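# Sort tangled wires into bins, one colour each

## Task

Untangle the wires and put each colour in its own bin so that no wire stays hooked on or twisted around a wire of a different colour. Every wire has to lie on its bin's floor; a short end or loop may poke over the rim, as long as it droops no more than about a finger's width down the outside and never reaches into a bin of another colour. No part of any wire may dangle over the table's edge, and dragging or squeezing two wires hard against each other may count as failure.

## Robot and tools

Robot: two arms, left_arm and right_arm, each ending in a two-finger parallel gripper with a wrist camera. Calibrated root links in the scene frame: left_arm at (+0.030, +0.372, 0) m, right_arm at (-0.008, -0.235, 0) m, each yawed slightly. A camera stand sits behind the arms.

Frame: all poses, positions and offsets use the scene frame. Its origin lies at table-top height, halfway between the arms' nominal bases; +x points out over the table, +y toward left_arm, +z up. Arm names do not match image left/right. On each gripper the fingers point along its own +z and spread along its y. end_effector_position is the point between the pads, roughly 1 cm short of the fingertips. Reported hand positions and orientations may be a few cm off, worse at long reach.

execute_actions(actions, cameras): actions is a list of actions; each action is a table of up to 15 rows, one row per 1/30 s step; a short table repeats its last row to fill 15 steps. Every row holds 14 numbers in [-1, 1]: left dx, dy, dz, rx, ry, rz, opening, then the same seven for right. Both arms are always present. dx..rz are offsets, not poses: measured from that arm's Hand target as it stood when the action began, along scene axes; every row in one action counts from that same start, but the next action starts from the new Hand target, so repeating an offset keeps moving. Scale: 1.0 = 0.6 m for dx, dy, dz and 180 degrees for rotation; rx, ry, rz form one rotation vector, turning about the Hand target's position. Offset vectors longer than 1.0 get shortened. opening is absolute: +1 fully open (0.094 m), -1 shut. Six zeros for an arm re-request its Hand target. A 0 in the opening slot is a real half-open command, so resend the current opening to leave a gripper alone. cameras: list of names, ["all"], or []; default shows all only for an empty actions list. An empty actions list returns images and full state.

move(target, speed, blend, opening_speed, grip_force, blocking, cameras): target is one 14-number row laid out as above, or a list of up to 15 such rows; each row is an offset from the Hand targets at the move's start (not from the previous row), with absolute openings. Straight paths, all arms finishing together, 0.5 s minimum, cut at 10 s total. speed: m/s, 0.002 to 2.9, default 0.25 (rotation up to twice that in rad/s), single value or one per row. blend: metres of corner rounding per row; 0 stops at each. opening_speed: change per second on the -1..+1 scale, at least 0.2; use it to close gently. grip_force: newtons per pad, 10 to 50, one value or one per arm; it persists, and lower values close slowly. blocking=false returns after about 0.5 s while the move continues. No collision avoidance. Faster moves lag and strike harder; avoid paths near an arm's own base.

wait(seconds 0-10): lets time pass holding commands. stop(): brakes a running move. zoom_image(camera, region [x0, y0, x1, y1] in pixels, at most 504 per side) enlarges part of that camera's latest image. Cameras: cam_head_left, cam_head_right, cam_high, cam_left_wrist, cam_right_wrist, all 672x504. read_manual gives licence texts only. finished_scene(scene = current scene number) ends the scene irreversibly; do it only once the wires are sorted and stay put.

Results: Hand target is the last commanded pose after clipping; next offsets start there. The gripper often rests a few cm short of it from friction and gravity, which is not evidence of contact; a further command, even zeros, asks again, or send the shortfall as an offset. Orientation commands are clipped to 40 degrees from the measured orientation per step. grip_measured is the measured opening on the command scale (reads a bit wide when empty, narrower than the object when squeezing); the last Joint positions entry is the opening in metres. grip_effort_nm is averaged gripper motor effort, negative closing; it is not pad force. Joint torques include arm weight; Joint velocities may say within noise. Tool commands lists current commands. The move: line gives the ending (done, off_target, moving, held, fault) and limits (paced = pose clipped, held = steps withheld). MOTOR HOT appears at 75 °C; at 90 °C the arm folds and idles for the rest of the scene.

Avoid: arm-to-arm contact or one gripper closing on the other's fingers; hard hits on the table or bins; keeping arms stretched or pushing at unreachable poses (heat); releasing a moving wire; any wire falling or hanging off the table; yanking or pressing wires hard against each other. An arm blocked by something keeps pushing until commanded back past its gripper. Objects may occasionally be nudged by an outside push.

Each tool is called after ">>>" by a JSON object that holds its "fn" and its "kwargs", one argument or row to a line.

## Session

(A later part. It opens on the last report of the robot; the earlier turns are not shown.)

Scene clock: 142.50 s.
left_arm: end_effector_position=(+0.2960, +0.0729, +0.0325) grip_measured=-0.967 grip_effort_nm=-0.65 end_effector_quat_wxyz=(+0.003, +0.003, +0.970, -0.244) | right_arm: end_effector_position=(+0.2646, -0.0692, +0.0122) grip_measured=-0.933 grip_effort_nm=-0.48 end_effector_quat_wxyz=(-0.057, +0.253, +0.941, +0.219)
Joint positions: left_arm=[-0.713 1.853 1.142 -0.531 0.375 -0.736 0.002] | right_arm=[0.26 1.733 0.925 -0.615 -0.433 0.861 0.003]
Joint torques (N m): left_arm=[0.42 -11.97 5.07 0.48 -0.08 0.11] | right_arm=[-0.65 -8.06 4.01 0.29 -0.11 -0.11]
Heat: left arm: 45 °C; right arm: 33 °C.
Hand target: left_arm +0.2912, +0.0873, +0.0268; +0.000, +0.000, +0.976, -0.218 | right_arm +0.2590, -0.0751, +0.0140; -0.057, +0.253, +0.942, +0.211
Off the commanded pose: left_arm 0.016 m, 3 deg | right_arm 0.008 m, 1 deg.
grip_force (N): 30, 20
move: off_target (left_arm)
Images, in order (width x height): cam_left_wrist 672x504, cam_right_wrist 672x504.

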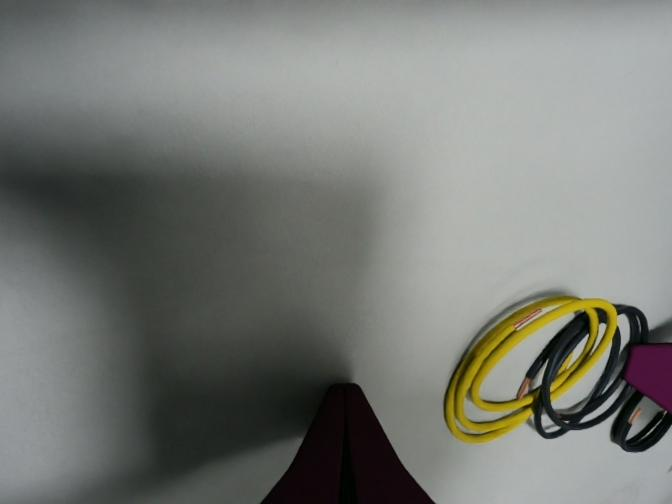

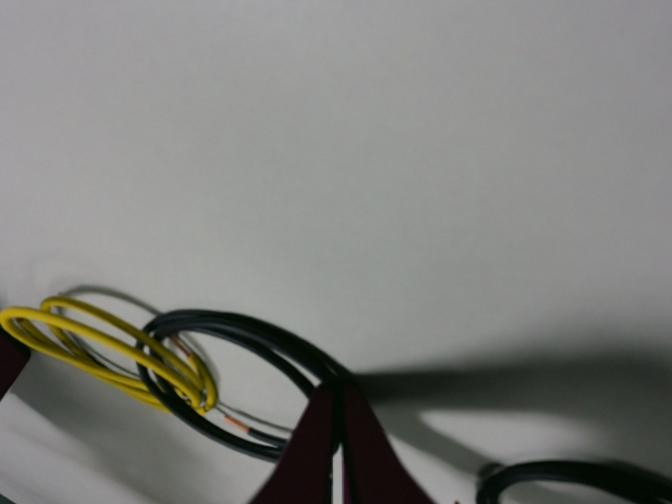

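>>> {"fn": "move", "kwargs": {
  "target": [
    [0.03,0.1,0.12,0,0,0,-0.7,0,0,0,0,0,0,-1],
    [0.03,0.1,0.12,0,0,0,-0.7,0.13,0.12,0.012,0,0,0,-1]
  ],
  "speed": 0.1,
  "cameras": ["cam_right_wrist","cam_left_wrist","cam_head_left"]
}}

Scene clock: 145.97 s.
left_arm: end_effector_position=(+0.3064, +0.1508, +0.0845) grip_measured=-0.702 grip_effort_nm=0.11 end_effector_quat_wxyz=(-0.012, -0.009, +0.979, -0.204) | right_arm: end_effector_position=(+0.3335, -0.0051, +0.0210) grip_measured=-0.933 grip_effort_nm=-0.48 end_effector_quat_wxyz=(-0.057, +0.251, +0.942, +0.216)
Joint positions: left_arm=[-0.524 1.722 1.239 -0.902 0.37 -0.545 0.014] | right_arm=[0.371 2.006 1.334 -0.707 -0.41 0.974 0.003]
Joint torques (N m): left_arm=[0.13 -11.86 8.51 0.45 0.51 0.11] | right_arm=[0.36 -7.73 8.09 0.45 -0.14 0.06]
Heat: left arm: 45 °C; right arm: 32 °C.
Hand target: left_arm +0.3091, +0.1473, +0.0987; +0.000, +0.000, +0.976, -0.218 | right_arm +0.3371, -0.0032, +0.0212; -0.057, +0.253, +0.942, +0.211
Off the commanded pose: left_arm 0.015 m, 2 deg | right_arm 0.004 m, 1 deg.
grip_force (N): 30, 20
move: off_target (left_arm)
Images, in order (width x height): cam_head_left 672x504, cam_left_wrist 672x504, cam_right_wrist 672x504.

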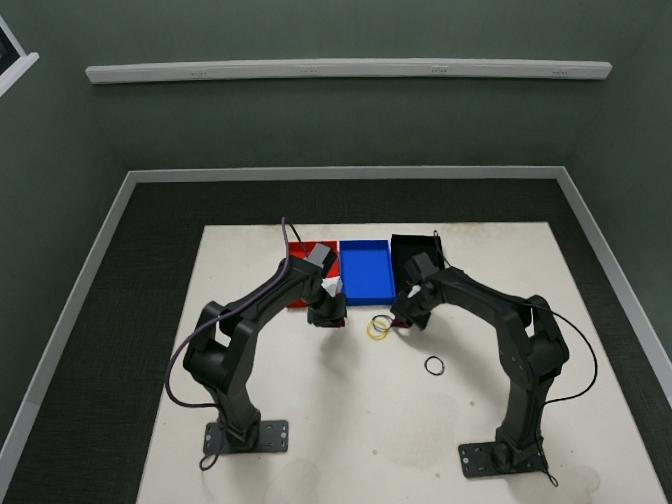

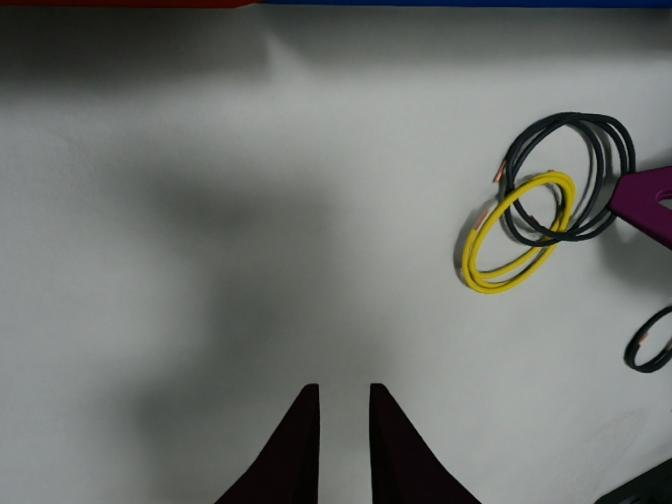

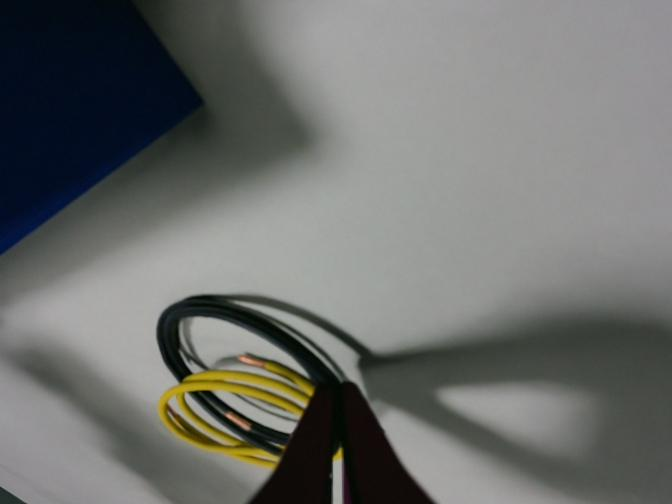

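>>> {"fn": "move", "kwargs": {
  "target": [
    [-0.004,-0.095,-0.05,0,0,0,-0.7,0,0,0,0,0,0,-1],
    [-0.004,-0.12,-0.09,0,0,0,-0.7,0,0,-0.006,0,0,0,-1]
  ],
  "speed": [0.1,0.05],
  "cameras": ["cam_right_wrist","cam_left_wrist"]
}}

Scene clock: 148.73 s.
left_arm: end_effector_position=(+0.3056, +0.0760, +0.0514) grip_measured=-0.702 grip_effort_nm=0.11 end_effector_quat_wxyz=(+0.000, +0.002, +0.974, -0.224) | right_arm: end_effector_position=(+0.3329, -0.0053, +0.0190) grip_measured=-0.933 grip_effort_nm=-0.48 end_effector_quat_wxyz=(-0.060, +0.252, +0.942, +0.214)
Joint positions: left_arm=[-0.701 1.862 1.254 -0.672 0.351 -0.716 0.014] | right_arm=[0.371 2.012 1.334 -0.707 -0.41 0.974 0.003]
Joint torques (N m): left_arm=[-0.47 -9.48 6.69 0.94 0.18 -0.11] | right_arm=[0.38 -7.72 7.42 0.54 -0.14 0.08]
Heat: left arm: 44 °C; right arm: 33 °C.
Hand target: left_arm +0.3067, +0.0752, +0.0447; +0.000, +0.000, +0.976, -0.218 | right_arm +0.3371, -0.0031, +0.0177; -0.057, +0.253, +0.942, +0.211
Off the commanded pose: left_arm 0.007 m, 1 deg | right_arm 0.005 m, 0 deg.
grip_force (N): 30, 20
move: done
Images, in order (width x height): cam_left_wrist 672x504, cam_right_wrist 672x504.

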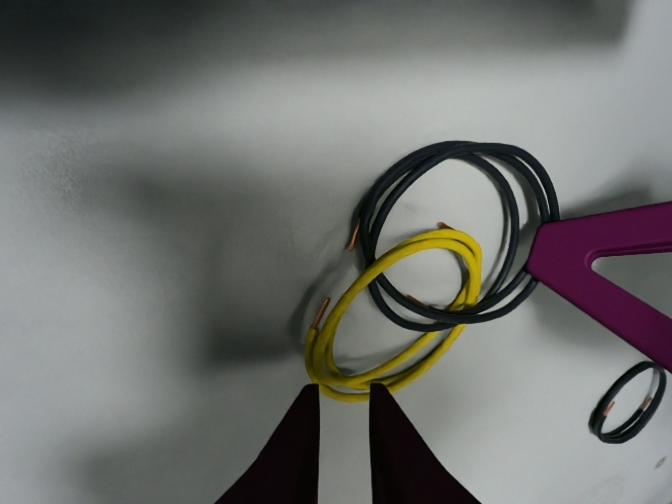

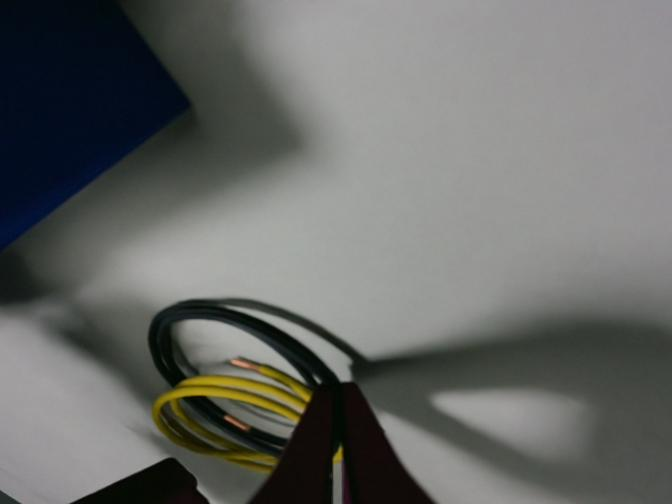

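>>> {"fn": "move", "kwargs": {
  "target": [
    [-0.005,-0.005,-0.032,0,0,0,-0.7,0,0,0,0,0,0,-1],
    [-0.005,-0.005,-0.032,0,0,0,-1,0,0,0,0,0,0,-1]
  ],
  "speed": [0.05,0.05],
  "opening_speed": 0.6,
  "cameras": ["cam_right_wrist","cam_left_wrist"]
}}

Scene clock: 150.87 s.
left_arm: end_effector_position=(+0.3072, +0.0711, +0.0388) grip_measured=-0.967 grip_effort_nm=-0.62 end_effector_quat_wxyz=(+0.007, +0.002, +0.973, -0.229) | right_arm: end_effector_position=(+0.3329, -0.0053, +0.0190) grip_measured=-0.933 grip_effort_nm=-0.48 end_effector_quat_wxyz=(-0.060, +0.252, +0.942, +0.214)
Joint positions: left_arm=[-0.711 1.882 1.222 -0.598 0.346 -0.729 0.002] | right_arm=[0.371 2.012 1.334 -0.707 -0.41 0.974 0.003]
Joint torques (N m): left_arm=[-0.65 -9.02 5.48 1.01 0.19 -0.09] | right_arm=[0.36 -7.71 7.42 0.54 -0.15 0.06]
Heat: left arm: 44 °C; right arm: 33 °C.
Hand target: left_arm +0.3038, +0.0723, +0.0256; +0.000, +0.000, +0.976, -0.218 | right_arm +0.3371, -0.0031, +0.0177; -0.057, +0.253, +0.942, +0.211
Off the commanded pose: left_arm 0.014 m, 2 deg | right_arm 0.005 m, 0 deg.
grip_force (N): 30, 20
move: off_target (left_arm); target 2's new opening was sent with left_arm's hand 0.013 m and 1 deg from that target
Images, in order (width x height): cam_left_wrist 672x504, cam_right_wrist 672x504.

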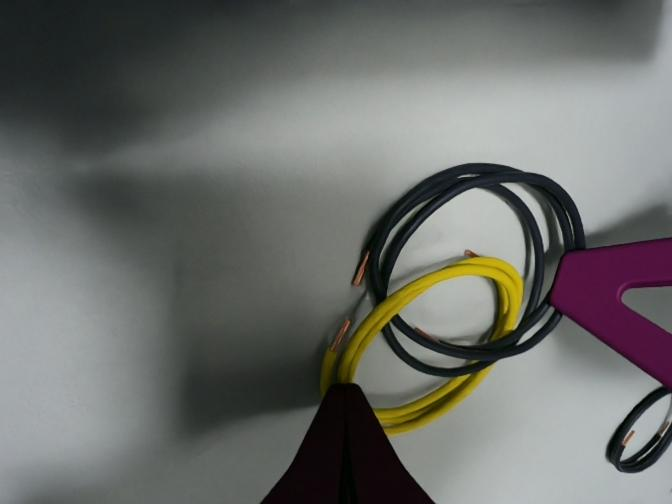

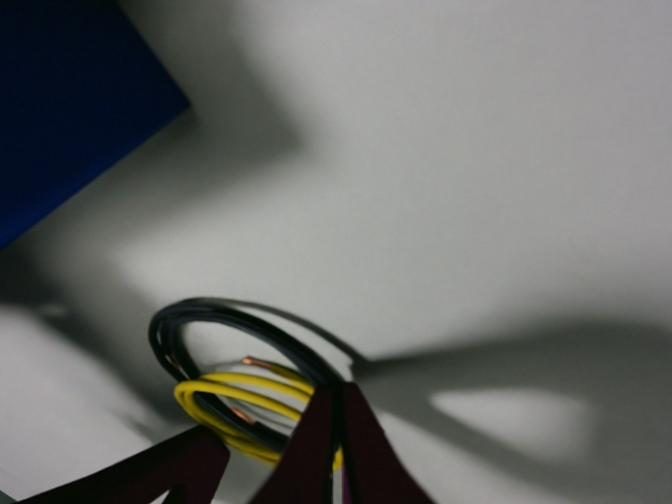

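>>> {"fn": "move", "kwargs": {
  "target": [
    [-0.005,0,0.015,0,0,0,-0.65,0,0,0,0,0,0,-1],
    [-0.006,0,0.015,0,0,0,-0.65,0,0,0,0,0,0,-1],
    [-0.009,-0.003,-0.018,0,0,0,-0.65,0,0,0,0,0,0,-1]
  ],
  "speed": [0.05,0.05,0.05],
  "cameras": ["cam_left_wrist"]
}}

Scene clock: 153.40 s.
left_arm: end_effector_position=(+0.3064, +0.0643, +0.0356) grip_measured=-0.652 grip_effort_nm=0.11 end_effector_quat_wxyz=(+0.015, +0.004, +0.971, -0.240) | right_arm: end_effector_position=(+0.3329, -0.0053, +0.0190) grip_measured=-0.933 grip_effort_nm=-0.49 end_effector_quat_wxyz=(-0.060, +0.252, +0.942, +0.214)
Joint positions: left_arm=[-0.723 1.882 1.196 -0.541 0.35 -0.742 0.016] | right_arm=[0.371 2.012 1.334 -0.707 -0.41 0.974 0.003]
Joint torques (N m): left_arm=[-0.77 -8.44 4.55 0.99 0.09 -0.08] | right_arm=[0.36 -7.73 7.42 0.55 -0.14 0.07]
Heat: left arm: 44 °C; right arm: 33 °C.
Hand target: left_arm +0.2984, +0.0705, +0.0148; +0.000, +0.000, +0.976, -0.218 | right_arm +0.3371, -0.0031, +0.0177; -0.057, +0.253, +0.942, +0.211
Off the commanded pose: left_arm 0.023 m, 3 deg | right_arm 0.005 m, 0 deg.
grip_force (N): 30, 20
move: off_target (left_arm)
Images, in order (width x height): cam_left_wrist 672x504.

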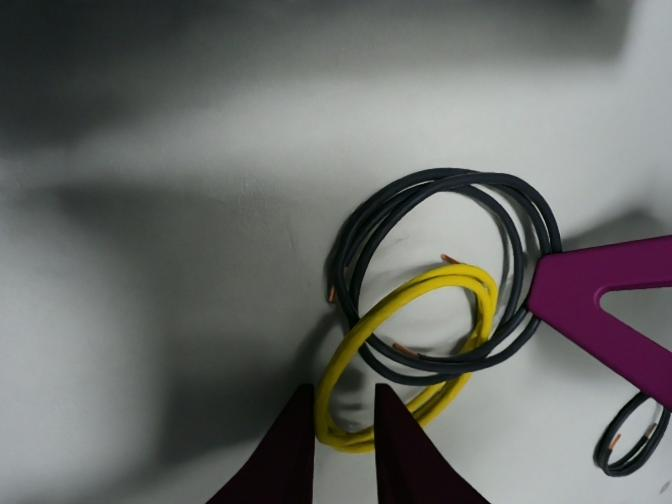

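>>> {"fn": "move", "kwargs": {
  "target": [0,0,0,0,0,0,-1,0,0,0,0,0,0,-1],
  "opening_speed": 0.6,
  "cameras": ["cam_left_wrist"]
}}

Scene clock: 154.53 s.
left_arm: end_effector_position=(+0.3061, +0.0645, +0.0339) grip_measured=-0.921 grip_effort_nm=-0.61 end_effector_quat_wxyz=(+0.015, +0.004, +0.970, -0.241) | right_arm: end_effector_position=(+0.3329, -0.0053, +0.0190) grip_measured=-0.933 grip_effort_nm=-0.48 end_effector_quat_wxyz=(-0.060, +0.252, +0.942, +0.214)
Joint positions: left_arm=[-0.723 1.882 1.188 -0.529 0.35 -0.743 0.004] | right_arm=[0.371 2.012 1.334 -0.707 -0.41 0.974 0.003]
Joint torques (N m): left_arm=[-0.77 -8.4 5.16 0.87 0.1 -0.08] | right_arm=[0.36 -7.71 7.43 0.55 -0.14 0.07]
Heat: left arm: 44 °C; right arm: 33 °C.
Hand target: left_arm +0.2984, +0.0705, +0.0148; +0.000, -0.001, +0.976, -0.218 | right_arm +0.3371, -0.0031, +0.0177; -0.057, +0.253, +0.942, +0.211
Off the commanded pose: left_arm 0.022 m, 3 deg | right_arm 0.005 m, 0 deg.
grip_force (N): 30, 20
move: off_target (left_arm)
Images, in order (width x height): cam_left_wrist 672x504.

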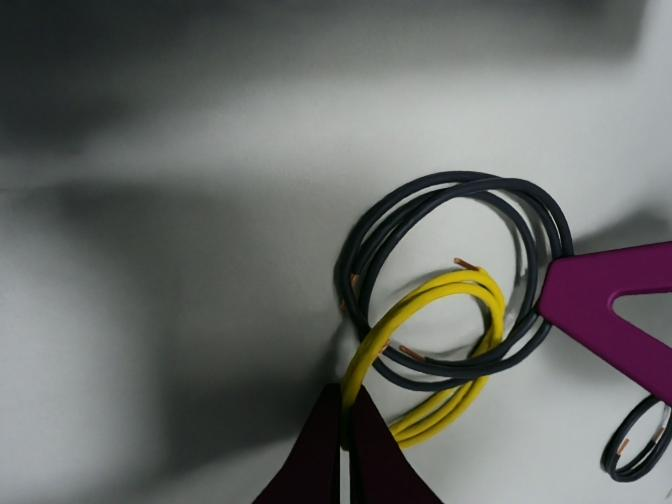

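>>> {"fn": "move", "kwargs": {
  "target": [-0.01,0.06,0.015,0,0,0,-1,0,0,0,0,0,0,-1],
  "speed": 0.03,
  "cameras": ["cam_left_wrist","cam_right_wrist"]
}}

Scene clock: 156.40 s.
left_arm: end_effector_position=(+0.3036, +0.0888, +0.0323) grip_measured=-0.923 grip_effort_nm=-0.65 end_effector_quat_wxyz=(+0.016, +0.004, +0.969, -0.247) | right_arm: end_effector_position=(+0.3329, -0.0053, +0.0190) grip_measured=-0.933 grip_effort_nm=-0.48 end_effector_quat_wxyz=(-0.060, +0.252, +0.942, +0.214)
Joint positions: left_arm=[-0.668 1.825 1.102 -0.51 0.377 -0.69 0.004] | right_arm=[0.371 2.012 1.334 -0.707 -0.41 0.974 0.003]
Joint torques (N m): left_arm=[0.66 -11.56 4.52 0.31 0.06 0.12] | right_arm=[0.36 -7.68 7.45 0.55 -0.15 0.08]
Heat: left arm: 43 °C; right arm: 33 °C.
Hand target: left_arm +0.2923, +0.1064, +0.0237; +0.000, +0.000, +0.976, -0.218 | right_arm +0.3371, -0.0031, +0.0177; -0.057, +0.253, +0.942, +0.211
Off the commanded pose: left_arm 0.023 m, 4 deg | right_arm 0.005 m, 0 deg.
grip_force (N): 30, 20
move: off_target (left_arm)
Images, in order (width x height): cam_left_wrist 672x504, cam_right_wrist 672x504.

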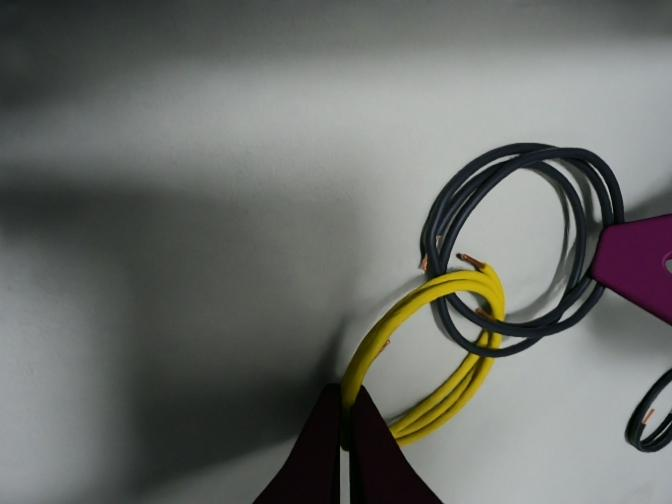

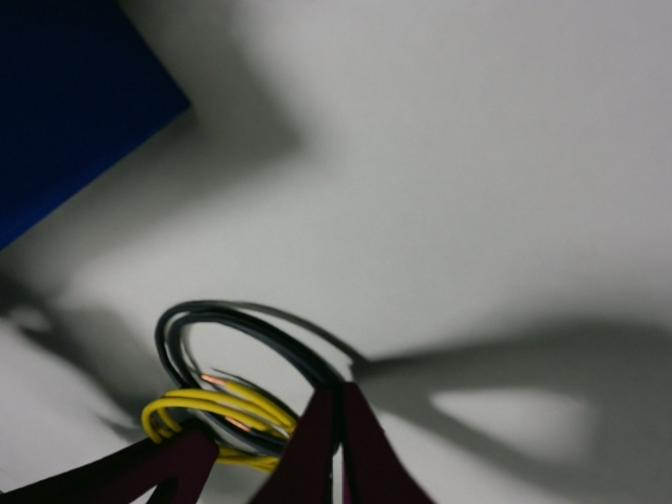

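Works. Continue.

>>> {"fn": "move", "kwargs": {
  "target": [0,0.035,0.008,0,0,0,-1,0,0,0,0,0,0,-1],
  "speed": 0.03,
  "cameras": ["cam_left_wrist","cam_right_wrist"]
}}

>>> {"fn": "move", "kwargs": {
  "target": [0,0.025,0.008,0,0,0,-1,0,0,0,0,0,0,-1],
  "speed": 0.03,
  "cameras": ["cam_left_wrist","cam_right_wrist"]
}}

Scene clock: 157.97 s.
left_arm: end_effector_position=(+0.3025, +0.1126, +0.0322) grip_measured=-0.923 grip_effort_nm=-0.66 end_effector_quat_wxyz=(+0.013, +0.004, +0.971, -0.239) | right_arm: end_effector_position=(+0.3322, -0.0043, +0.0190) grip_measured=-0.933 grip_effort_nm=-0.48 end_effector_quat_wxyz=(-0.060, +0.250, +0.942, +0.214)
Joint positions: left_arm=[-0.614 1.788 1.063 -0.544 0.385 -0.633 0.004] | right_arm=[0.374 2.012 1.334 -0.707 -0.41 0.975 0.003]
Joint torques (N m): left_arm=[0.81 -11.84 4.78 0.28 0.14 0.11] | right_arm=[0.05 -7.69 7.42 0.55 -0.15 0.07]
Heat: left arm: 43 °C; right arm: 33 °C.
Hand target: left_arm +0.2923, +0.1275, +0.0286; +0.000, +0.000, +0.976, -0.218 | right_arm +0.3371, -0.0032, +0.0177; -0.057, +0.253, +0.942, +0.211
Off the commanded pose: left_arm 0.018 m, 3 deg | right_arm 0.005 m, 1 deg.
grip_force (N): 30, 20
move: off_target (left_arm)
Images, in order (width x height): cam_left_wrist 672x504, cam_right_wrist 672x504.

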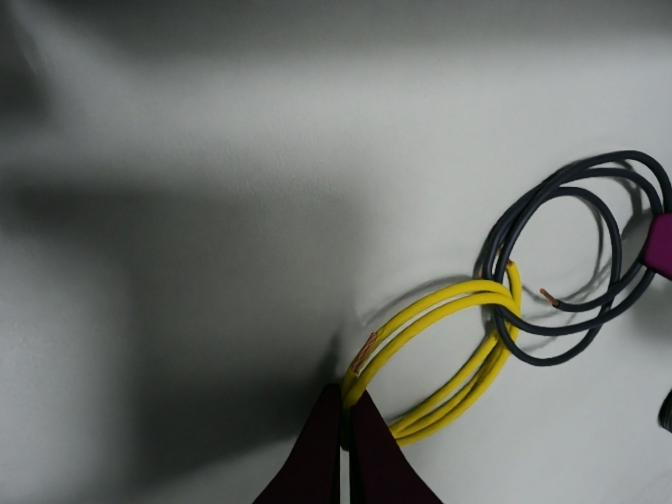

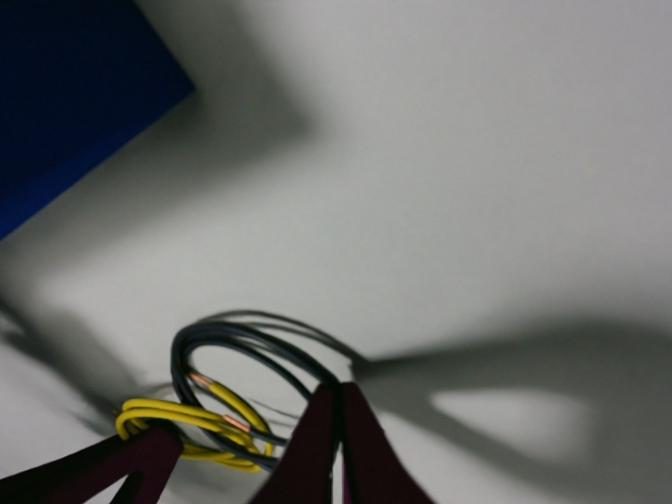

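Scene clock: 159.00 s.
left_arm: end_effector_position=(+0.3012, +0.1279, +0.0341) grip_measured=-0.923 grip_effort_nm=-0.65 end_effector_quat_wxyz=(+0.011, +0.005, +0.972, -0.237) | right_arm: end_effector_position=(+0.3307, -0.0005, +0.0200) grip_measured=-0.933 grip_effort_nm=-0.48 end_effector_quat_wxyz=(-0.063, +0.247, +0.942, +0.219)
Joint positions: left_arm=[-0.576 1.761 1.042 -0.574 0.395 -0.588 0.004] | right_arm=[0.379 2.012 1.334 -0.704 -0.423 0.975 0.003]
Joint torques (N m): left_arm=[1.09 -12.08 4.98 0.22 0.15 0.1] | right_arm=[-0.43 -7.73 7.41 0.53 -0.02 0.07]
Heat: left arm: 43 °C; right arm: 33 °C.
Hand target: left_arm +0.2923, +0.1424, +0.0333; +0.000, +0.000, +0.976, -0.218 | right_arm +0.3371, -0.0031, +0.0176; -0.057, +0.253, +0.942, +0.211
Off the commanded pose: left_arm 0.017 m, 3 deg | right_arm 0.007 m, 1 deg.
grip_force (N): 30, 20
move: off_target (left_arm)
Images, in order (width x height): cam_left_wrist 672x504, cam_right_wrist 672x504.

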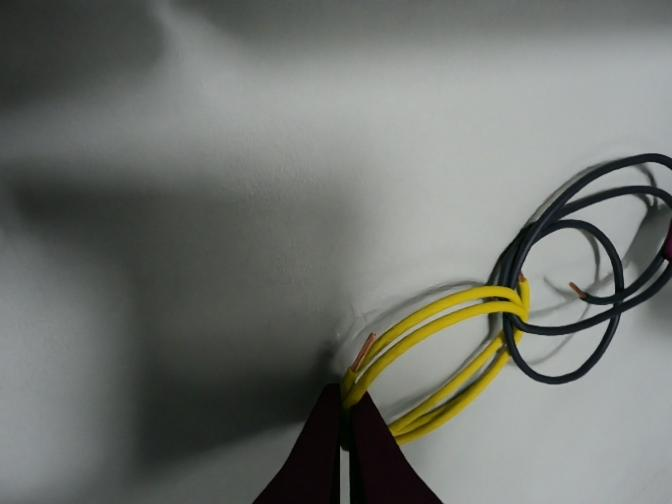

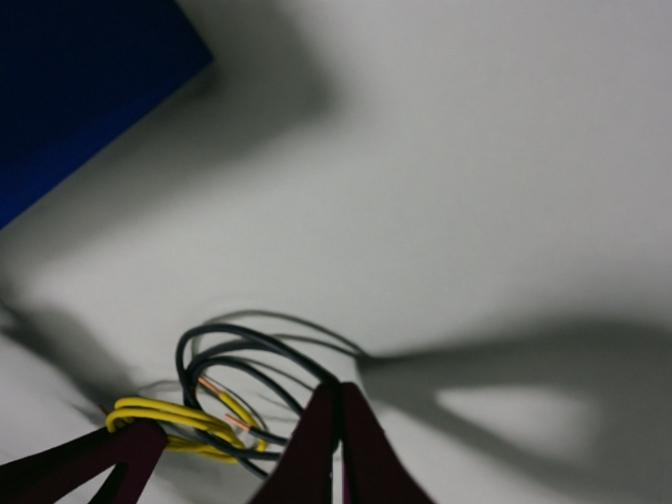

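>>> {"fn": "move", "kwargs": {
  "target": [0,0.02,0.008,0,0,0,-1,0,0,0,0,0,0,-1],
  "speed": 0.03,
  "cameras": ["cam_left_wrist","cam_right_wrist"]
}}

>>> {"fn": "move", "kwargs": {
  "target": [0,0.02,0.008,0,0,0,-1,0,0,0,0,0,0,-1],
  "speed": 0.03,
  "cameras": ["cam_left_wrist","cam_right_wrist"]
}}

Scene clock: 160.20 s.
left_arm: end_effector_position=(+0.3016, +0.1372, +0.0399) grip_measured=-0.923 grip_effort_nm=-0.65 end_effector_quat_wxyz=(+0.011, +0.008, +0.970, -0.242) | right_arm: end_effector_position=(+0.3305, +0.0037, +0.0215) grip_measured=-0.933 grip_effort_nm=-0.48 end_effector_quat_wxyz=(-0.065, +0.243, +0.941, +0.227)
Joint positions: left_arm=[-0.545 1.735 1.034 -0.599 0.411 -0.552 0.004] | right_arm=[0.383 2.012 1.334 -0.696 -0.437 0.975 0.003]
Joint torques (N m): left_arm=[1.39 -11.88 4.96 0.14 0.06 0.09] | right_arm=[-0.77 -7.83 7.35 0.47 0.12 0.07]
Heat: left arm: 43 °C; right arm: 33 °C.
Hand target: left_arm +0.2923, +0.1545, +0.0381; +0.000, +0.000, +0.976, -0.218 | right_arm +0.3371, -0.0032, +0.0177; -0.057, +0.253, +0.942, +0.211
Off the commanded pose: left_arm 0.020 m, 3 deg | right_arm 0.010 m, 2 deg.
grip_force (N): 30, 20
move: off_target (left_arm)
Images, in order (width x height): cam_left_wrist 672x504, cam_right_wrist 672x504.

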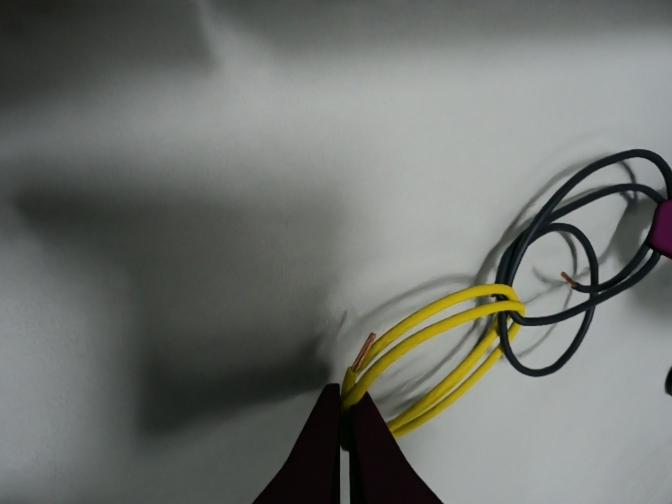

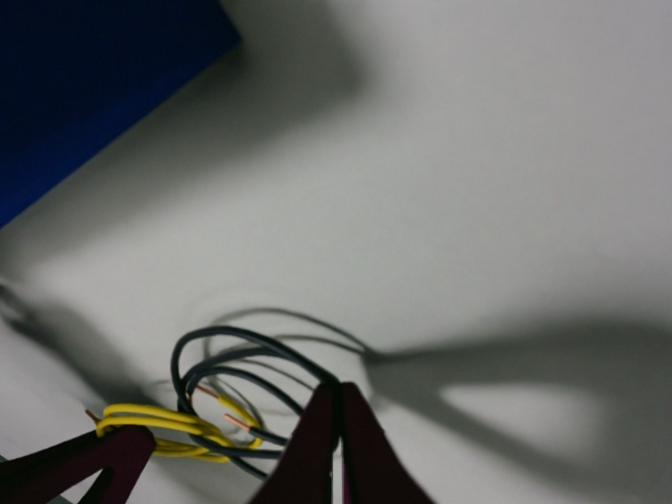

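Scene clock: 161.17 s.
left_arm: end_effector_position=(+0.3021, +0.1453, +0.0463) grip_measured=-0.923 grip_effort_nm=-0.65 end_effector_quat_wxyz=(+0.012, +0.012, +0.968, -0.249) | right_arm: end_effector_position=(+0.3305, +0.0085, +0.0233) grip_measured=-0.933 grip_effort_nm=-0.48 end_effector_quat_wxyz=(-0.067, +0.239, +0.939, +0.236)
Joint positions: left_arm=[-0.514 1.711 1.029 -0.622 0.433 -0.514 0.004] | right_arm=[0.387 2.012 1.334 -0.685 -0.454 0.975 0.003]
Joint torques (N m): left_arm=[1.74 -11.7 4.92 0.02 -0.08 0.09] | right_arm=[-1.2 -7.9 7.32 0.38 0.3 0.06]
Heat: left arm: 43 °C; right arm: 33 °C.
Hand target: left_arm +0.2923, +0.1665, +0.0429; +0.000, -0.001, +0.976, -0.218 | right_arm +0.3370, -0.0031, +0.0176; -0.057, +0.253, +0.942, +0.211
Off the commanded pose: left_arm 0.024 m, 4 deg | right_arm 0.015 m, 4 deg.
grip_force (N): 30, 20
move: off_target (left_arm, right_arm)
Images, in order (width x height): cam_left_wrist 672x504, cam_right_wrist 672x504.

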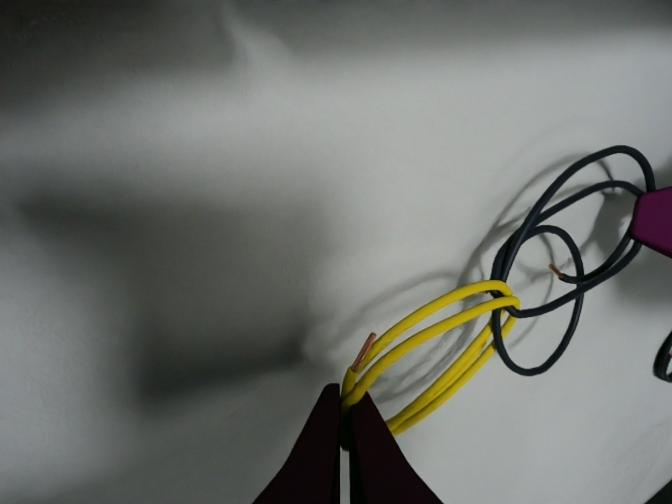

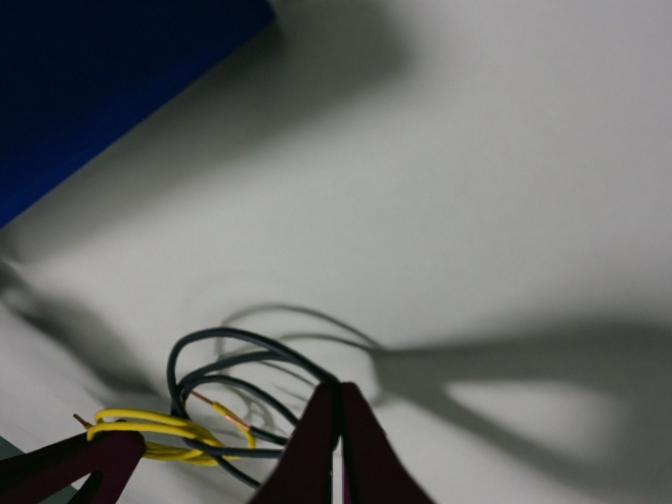

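>>> {"fn": "zoom_image", "kwargs": {
  "camera": "cam_left_wrist",
  "region": [330, 130, 672, 460]
}}

>>> {"fn": "zoom_image", "kwargs": {
  "camera": "cam_right_wrist",
  "region": [60, 300, 340, 500]
}}

Scaled by 1.474.

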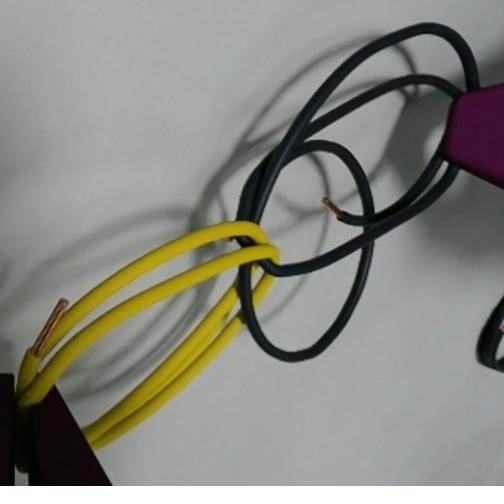

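Scaled by 1.800.

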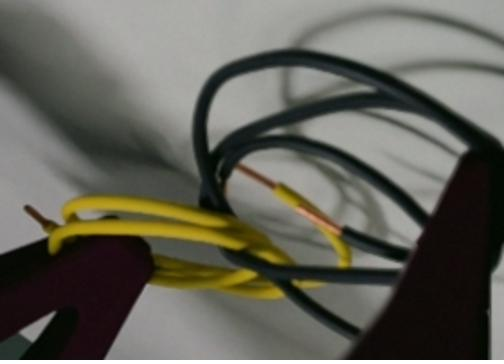

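>>> {"fn": "move", "kwargs": {
  "target": [
    [0,-0.05,-0.02,0,0,0,-1,0,0,0,0,0,0,-1],
    [0,-0.05,-0.02,0,0,0,-0.7,0,0,0,0,0,0,-1],
    [0,-0.02,0.06,0,0,0,-0.7,0,0,0,0,0,0,-1]
  ],
  "speed": 0.05,
  "opening_speed": 0.6,
  "cameras": ["cam_left_wrist","cam_right_wrist"]
}}

>>> {"fn": "zoom_image", "kwargs": {
  "camera": "cam_left_wrist",
  "region": [330, 130, 672, 460]
}}

Scene clock: 165.33 s.
left_arm: end_effector_position=(+0.2861, +0.1551, +0.0656) grip_measured=-0.702 grip_effort_nm=0.10 end_effector_quat_wxyz=(-0.018, -0.007, +0.977, -0.211) | right_arm: end_effector_position=(+0.3330, -0.0006, +0.0196) grip_measured=-0.933 grip_effort_nm=-0.48 end_effector_quat_wxyz=(-0.057, +0.246, +0.943, +0.218)
Joint positions: left_arm=[-0.533 1.674 1.101 -0.813 0.387 -0.551 0.014] | right_arm=[0.381 2.012 1.334 -0.696 -0.411 0.975 0.003]
Joint torques (N m): left_arm=[0.42 -11.29 8.44 0.46 0.31 0.12] | right_arm=[-0.62 -7.72 7.42 0.46 -0.12 0.07]
Heat: left arm: 43 °C; right arm: 33 °C.
Hand target: left_arm +0.2922, +0.1544, +0.0789; +0.000, +0.000, +0.976, -0.218 | right_arm +0.3371, -0.0032, +0.0176; -0.057, +0.253, +0.942, +0.211
Off the commanded pose: left_arm 0.015 m, 2 deg | right_arm 0.005 m, 1 deg.
grip_force (N): 30, 20
move: off_target (left_arm)
Images, in order (width x height): cam_left_wrist 672x504, cam_right_wrist 672x504.

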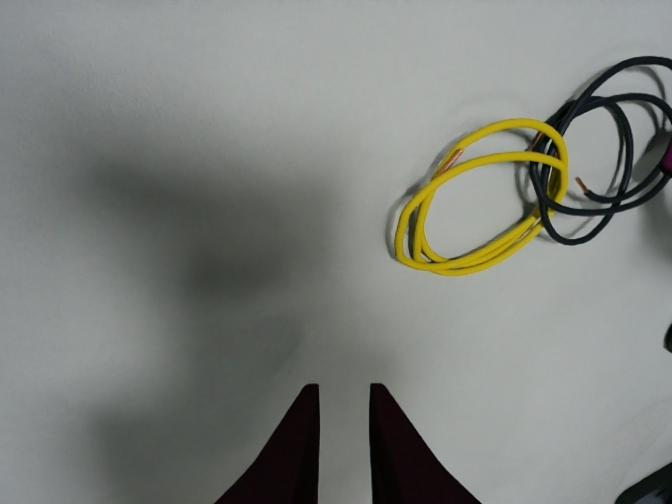

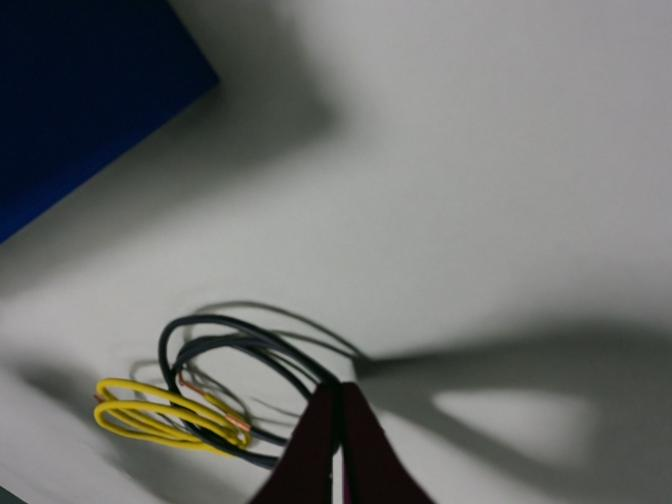

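Scaled by 1.474.

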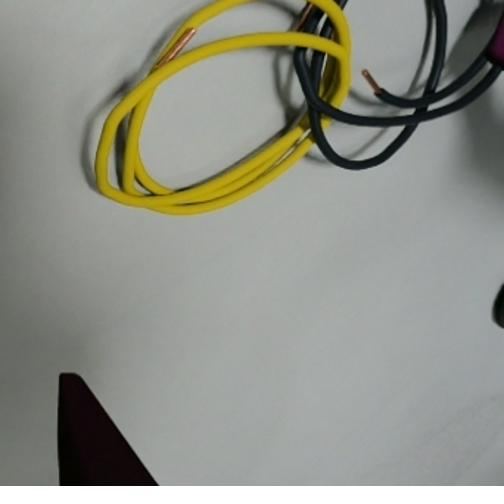

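>>> {"fn": "move", "kwargs": {
  "target": [
    [0.027,-0.09,-0.01,0.08,0,0,-1,0,0,0,0,0,0,-1],
    [0.027,-0.105,-0.05,0.08,0,0,-1,0,0,0,0,0,0,-1]
  ],
  "speed": [0.08,0.04],
  "cameras": ["cam_left_wrist","cam_right_wrist"]
}}

Scene clock: 169.03 s.
left_arm: end_effector_position=(+0.3090, +0.0899, +0.0592) grip_measured=-0.967 grip_effort_nm=-0.65 end_effector_quat_wxyz=(+0.002, +0.002, +0.994, -0.106) | right_arm: end_effector_position=(+0.3330, -0.0006, +0.0196) grip_measured=-0.933 grip_effort_nm=-0.48 end_effector_quat_wxyz=(-0.057, +0.246, +0.943, +0.218)
Joint positions: left_arm=[-0.754 1.941 1.462 -0.948 0.157 -0.728 0.002] | right_arm=[0.381 2.012 1.334 -0.696 -0.411 0.975 0.003]
Joint torques (N m): left_arm=[-0.47 -10.15 5.86 0.6 -0.02 -0.11] | right_arm=[-0.62 -7.76 7.42 0.45 -0.14 0.07]
Heat: left arm: 43 °C; right arm: 34 °C.
Hand target: left_arm +0.3086, +0.0914, +0.0491; +0.000, +0.000, +0.996, -0.094 | right_arm +0.3371, -0.0032, +0.0176; -0.057, +0.253, +0.942, +0.211
Off the commanded pose: left_arm 0.010 m, 1 deg | right_arm 0.005 m, 1 deg.
grip_force (N): 30, 20
move: done
Images, in order (width x height): cam_left_wrist 672x504, cam_right_wrist 672x504.

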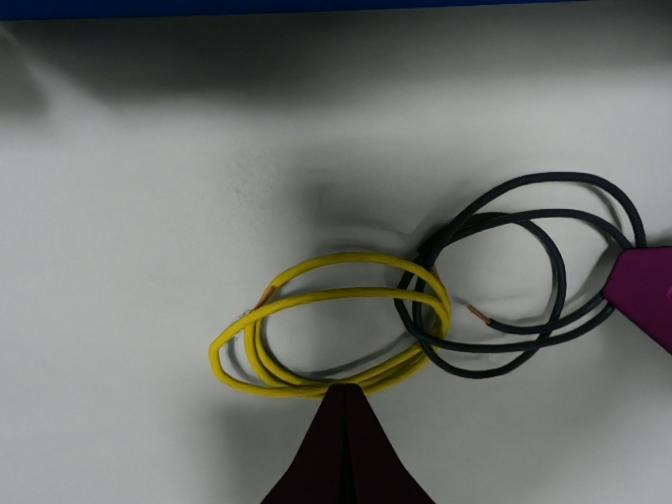

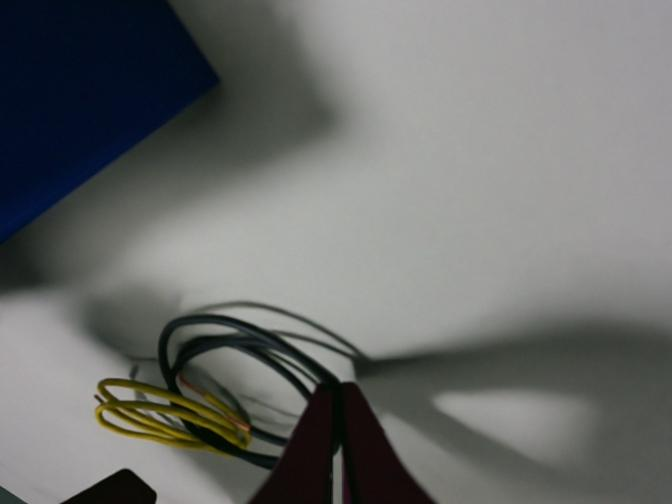

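>>> {"fn": "move", "kwargs": {
  "target": [-0.010,-0.01,-0.045,0,0,0,-1,0,0,0,0,0,0,-1],
  "speed": 0.04,
  "cameras": ["cam_left_wrist"]
}}

Scene clock: 170.83 s.
left_arm: end_effector_position=(+0.3052, +0.0825, +0.0352) grip_measured=-0.967 grip_effort_nm=-0.65 end_effector_quat_wxyz=(+0.005, +0.002, +0.994, -0.109) | right_arm: end_effector_position=(+0.3330, -0.0007, +0.0196) grip_measured=-0.933 grip_effort_nm=-0.48 end_effector_quat_wxyz=(-0.057, +0.246, +0.943, +0.218)
Joint positions: left_arm=[-0.776 1.965 1.396 -0.845 0.154 -0.75 0.002] | right_arm=[0.381 2.012 1.334 -0.696 -0.411 0.975 0.003]
Joint torques (N m): left_arm=[-0.55 -9.83 5.38 0.64 -0.02 -0.11] | right_arm=[-0.61 -7.75 7.42 0.45 -0.14 0.07]
Heat: left arm: 43 °C; right arm: 34 °C.
Hand target: left_arm +0.3026, +0.0855, +0.0220; +0.000, -0.001, +0.996, -0.094 | right_arm +0.3371, -0.0032, +0.0176; -0.057, +0.253, +0.942, +0.211
Off the commanded pose: left_arm 0.014 m, 2 deg | right_arm 0.005 m, 1 deg.
grip_force (N): 30, 20
move: off_target (left_arm)
Images, in order (width x height): cam_left_wrist 672x504.

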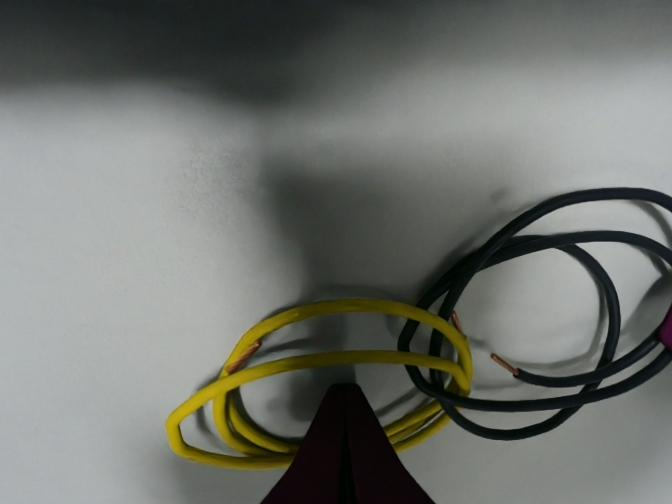

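Peg inside. Pull +y in steps.

>>> {"fn": "move", "kwargs": {
  "target": [0.0,0.06,-0.006,0,0,0,-1,0,0,0,0,0,0,-1],
  "speed": 0.03,
  "cameras": ["cam_left_wrist"]
}}

>>> {"fn": "move", "kwargs": {
  "target": [0.0,0.03,0,0,0,0,-1,0,0,0,0,0,0,-1],
  "speed": 0.03,
  "cameras": ["cam_left_wrist","cam_right_wrist"]
}}

Scene clock: 172.77 s.
left_arm: end_effector_position=(+0.3093, +0.0983, +0.0330) grip_measured=-0.967 grip_effort_nm=-0.65 end_effector_quat_wxyz=(+0.011, +0.006, +0.991, -0.135) | right_arm: end_effector_position=(+0.3330, -0.0007, +0.0196) grip_measured=-0.933 grip_effort_nm=-0.48 end_effector_quat_wxyz=(-0.057, +0.246, +0.943, +0.218)
Joint positions: left_arm=[-0.72 1.911 1.298 -0.768 0.195 -0.694 0.002] | right_arm=[0.381 2.012 1.334 -0.696 -0.411 0.975 0.003]
Joint torques (N m): left_arm=[1.07 -10.89 3.77 0.24 -0.34 0.1] | right_arm=[-0.64 -7.73 7.43 0.46 -0.13 0.08]
Heat: left arm: 43 °C; right arm: 34 °C.
Hand target: left_arm +0.3025, +0.1215, +0.0183; +0.000, +0.000, +0.996, -0.094 | right_arm +0.3371, -0.0032, +0.0176; -0.057, +0.253, +0.942, +0.211
Off the commanded pose: left_arm 0.028 m, 5 deg | right_arm 0.005 m, 1 deg.
grip_force (N): 30, 20
move: off_target (left_arm)
Images, in order (width x height): cam_left_wrist 672x504.

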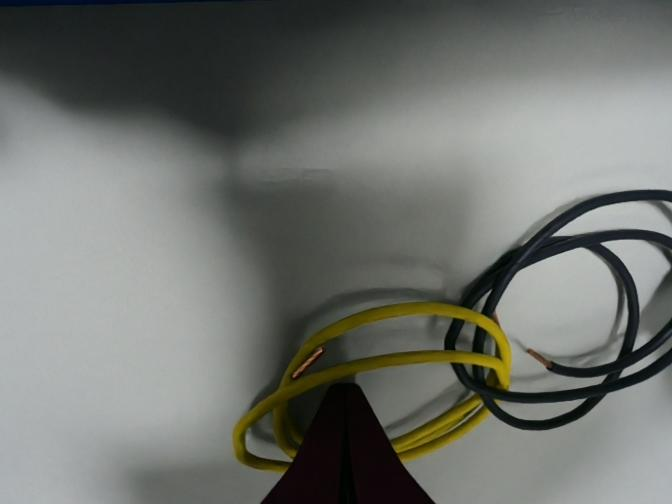

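Scene clock: 173.83 s.
left_arm: end_effector_position=(+0.3115, +0.1150, +0.0328) grip_measured=-0.967 grip_effort_nm=-0.65 end_effector_quat_wxyz=(+0.015, +0.006, +0.990, -0.137) | right_arm: end_effector_position=(+0.3330, -0.0007, +0.0196) grip_measured=-0.933 grip_effort_nm=-0.48 end_effector_quat_wxyz=(-0.057, +0.246, +0.943, +0.218)
Joint positions: left_arm=[-0.679 1.877 1.249 -0.753 0.202 -0.653 0.002] | right_arm=[0.381 2.012 1.334 -0.696 -0.411 0.975 0.003]
Joint torques (N m): left_arm=[1.1 -10.65 3.73 0.15 -0.36 0.1] | right_arm=[-0.64 -7.73 7.41 0.45 -0.13 0.06]
Heat: left arm: 42 °C; right arm: 34 °C.
Hand target: left_arm +0.3025, +0.1394, +0.0183; +0.000, +0.000, +0.996, -0.094 | right_arm +0.3371, -0.0032, +0.0176; -0.057, +0.253, +0.942, +0.211
Off the commanded pose: left_arm 0.030 m, 5 deg | right_arm 0.005 m, 1 deg.
grip_force (N): 30, 20
move: off_target (left_arm)
Images, in order (width x height): cam_left_wrist 672x504, cam_right_wrist 672x504.

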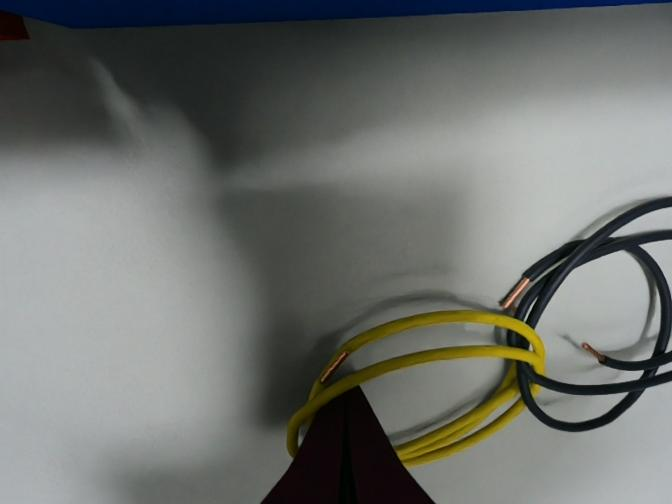

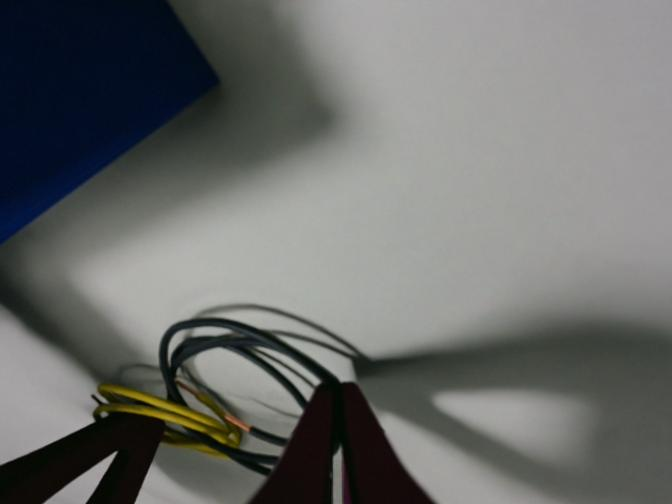

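>>> {"fn": "move", "kwargs": {
  "target": [0.0,0.025,0,0,0,0,-1,0,0,0,0,0,0,-1],
  "speed": 0.03,
  "cameras": ["cam_left_wrist"]
}}

>>> {"fn": "move", "kwargs": {
  "target": [0.0,0.025,0,0,0,0,-1,0,0,0,0,0,0,-1],
  "speed": 0.03,
  "cameras": ["cam_left_wrist","cam_right_wrist"]
}}

Scene clock: 174.93 s.
left_arm: end_effector_position=(+0.3124, +0.1256, +0.0325) grip_measured=-0.967 grip_effort_nm=-0.65 end_effector_quat_wxyz=(+0.016, +0.009, +0.989, -0.145) | right_arm: end_effector_position=(+0.3330, -0.0007, +0.0196) grip_measured=-0.933 grip_effort_nm=-0.48 end_effector_quat_wxyz=(-0.057, +0.246, +0.943, +0.218)
Joint positions: left_arm=[-0.647 1.852 1.212 -0.737 0.219 -0.617 0.002] | right_arm=[0.381 2.012 1.334 -0.696 -0.411 0.975 0.003]
Joint torques (N m): left_arm=[1.47 -10.67 3.71 0.02 -0.5 0.11] | right_arm=[-0.65 -7.76 7.41 0.46 -0.13 0.07]
Heat: left arm: 42 °C; right arm: 34 °C.
Hand target: left_arm +0.3025, +0.1545, +0.0183; +0.000, +0.000, +0.996, -0.094 | right_arm +0.3371, -0.0032, +0.0176; -0.057, +0.253, +0.942, +0.211
Off the commanded pose: left_arm 0.034 m, 6 deg | right_arm 0.005 m, 1 deg.
grip_force (N): 30, 20
move: off_target (left_arm)
Images, in order (width x height): cam_left_wrist 672x504.

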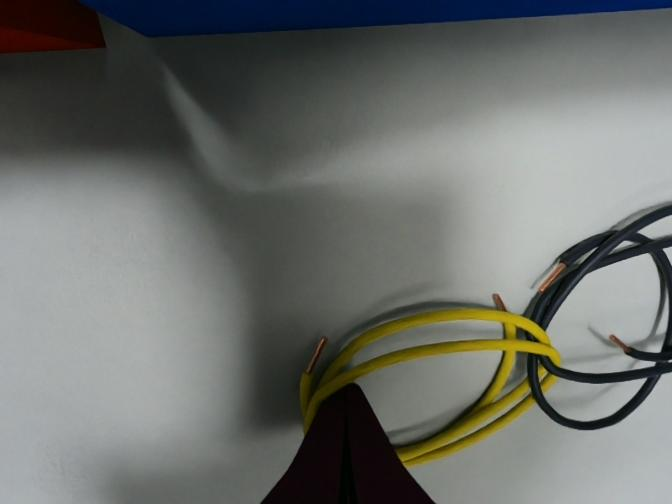

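Scene clock: 175.93 s.
left_arm: end_effector_position=(+0.3128, +0.1342, +0.0322) grip_measured=-0.967 grip_effort_nm=-0.66 end_effector_quat_wxyz=(+0.016, +0.014, +0.988, -0.155) | right_arm: end_effector_position=(+0.3321, +0.0015, +0.0207) grip_measured=-0.933 grip_effort_nm=-0.48 end_effector_quat_wxyz=(-0.061, +0.245, +0.942, +0.223)
Joint positions: left_arm=[-0.616 1.83 1.177 -0.719 0.244 -0.578 0.002] | right_arm=[0.381 2.012 1.334 -0.694 -0.425 0.975 0.003]
Joint torques (N m): left_arm=[2 -10.89 3.75 -0.13 -0.7 0.13] | right_arm=[-0.62 -7.76 7.38 0.45 -0.01 0.07]
Heat: left arm: 42 °C; right arm: 34 °C.
Hand target: left_arm +0.3026, +0.1695, +0.0184; +0.000, +0.000, +0.996, -0.094 | right_arm +0.3371, -0.0032, +0.0176; -0.057, +0.253, +0.942, +0.211
Off the commanded pose: left_arm 0.039 m, 8 deg | right_arm 0.008 m, 2 deg.
grip_force (N): 30, 20
move: off_target (left_arm)
Images, in order (width x height): cam_left_wrist 672x504, cam_right_wrist 672x504.

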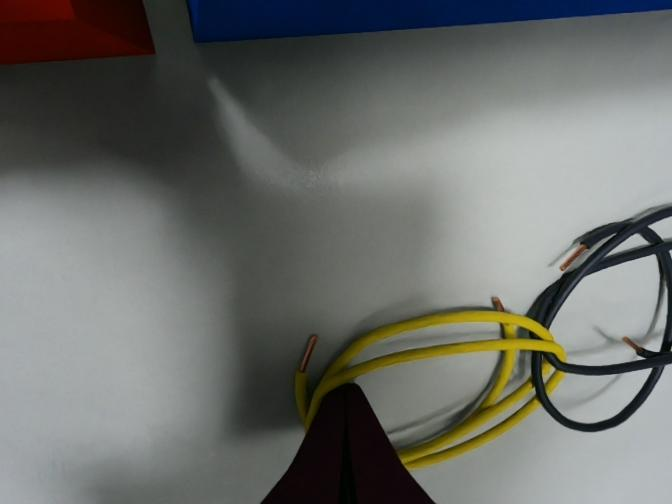

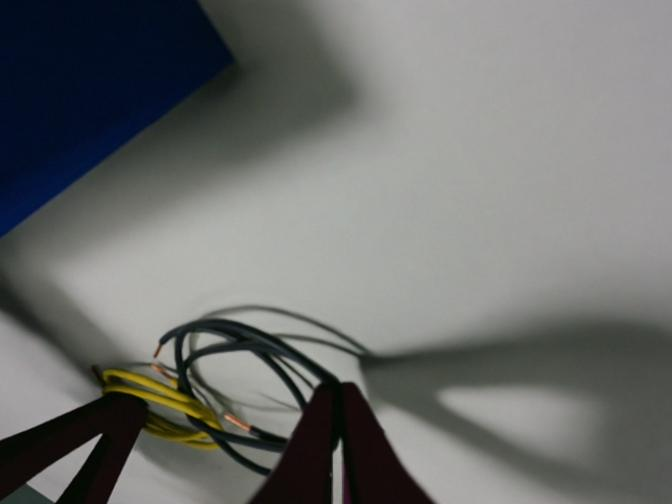

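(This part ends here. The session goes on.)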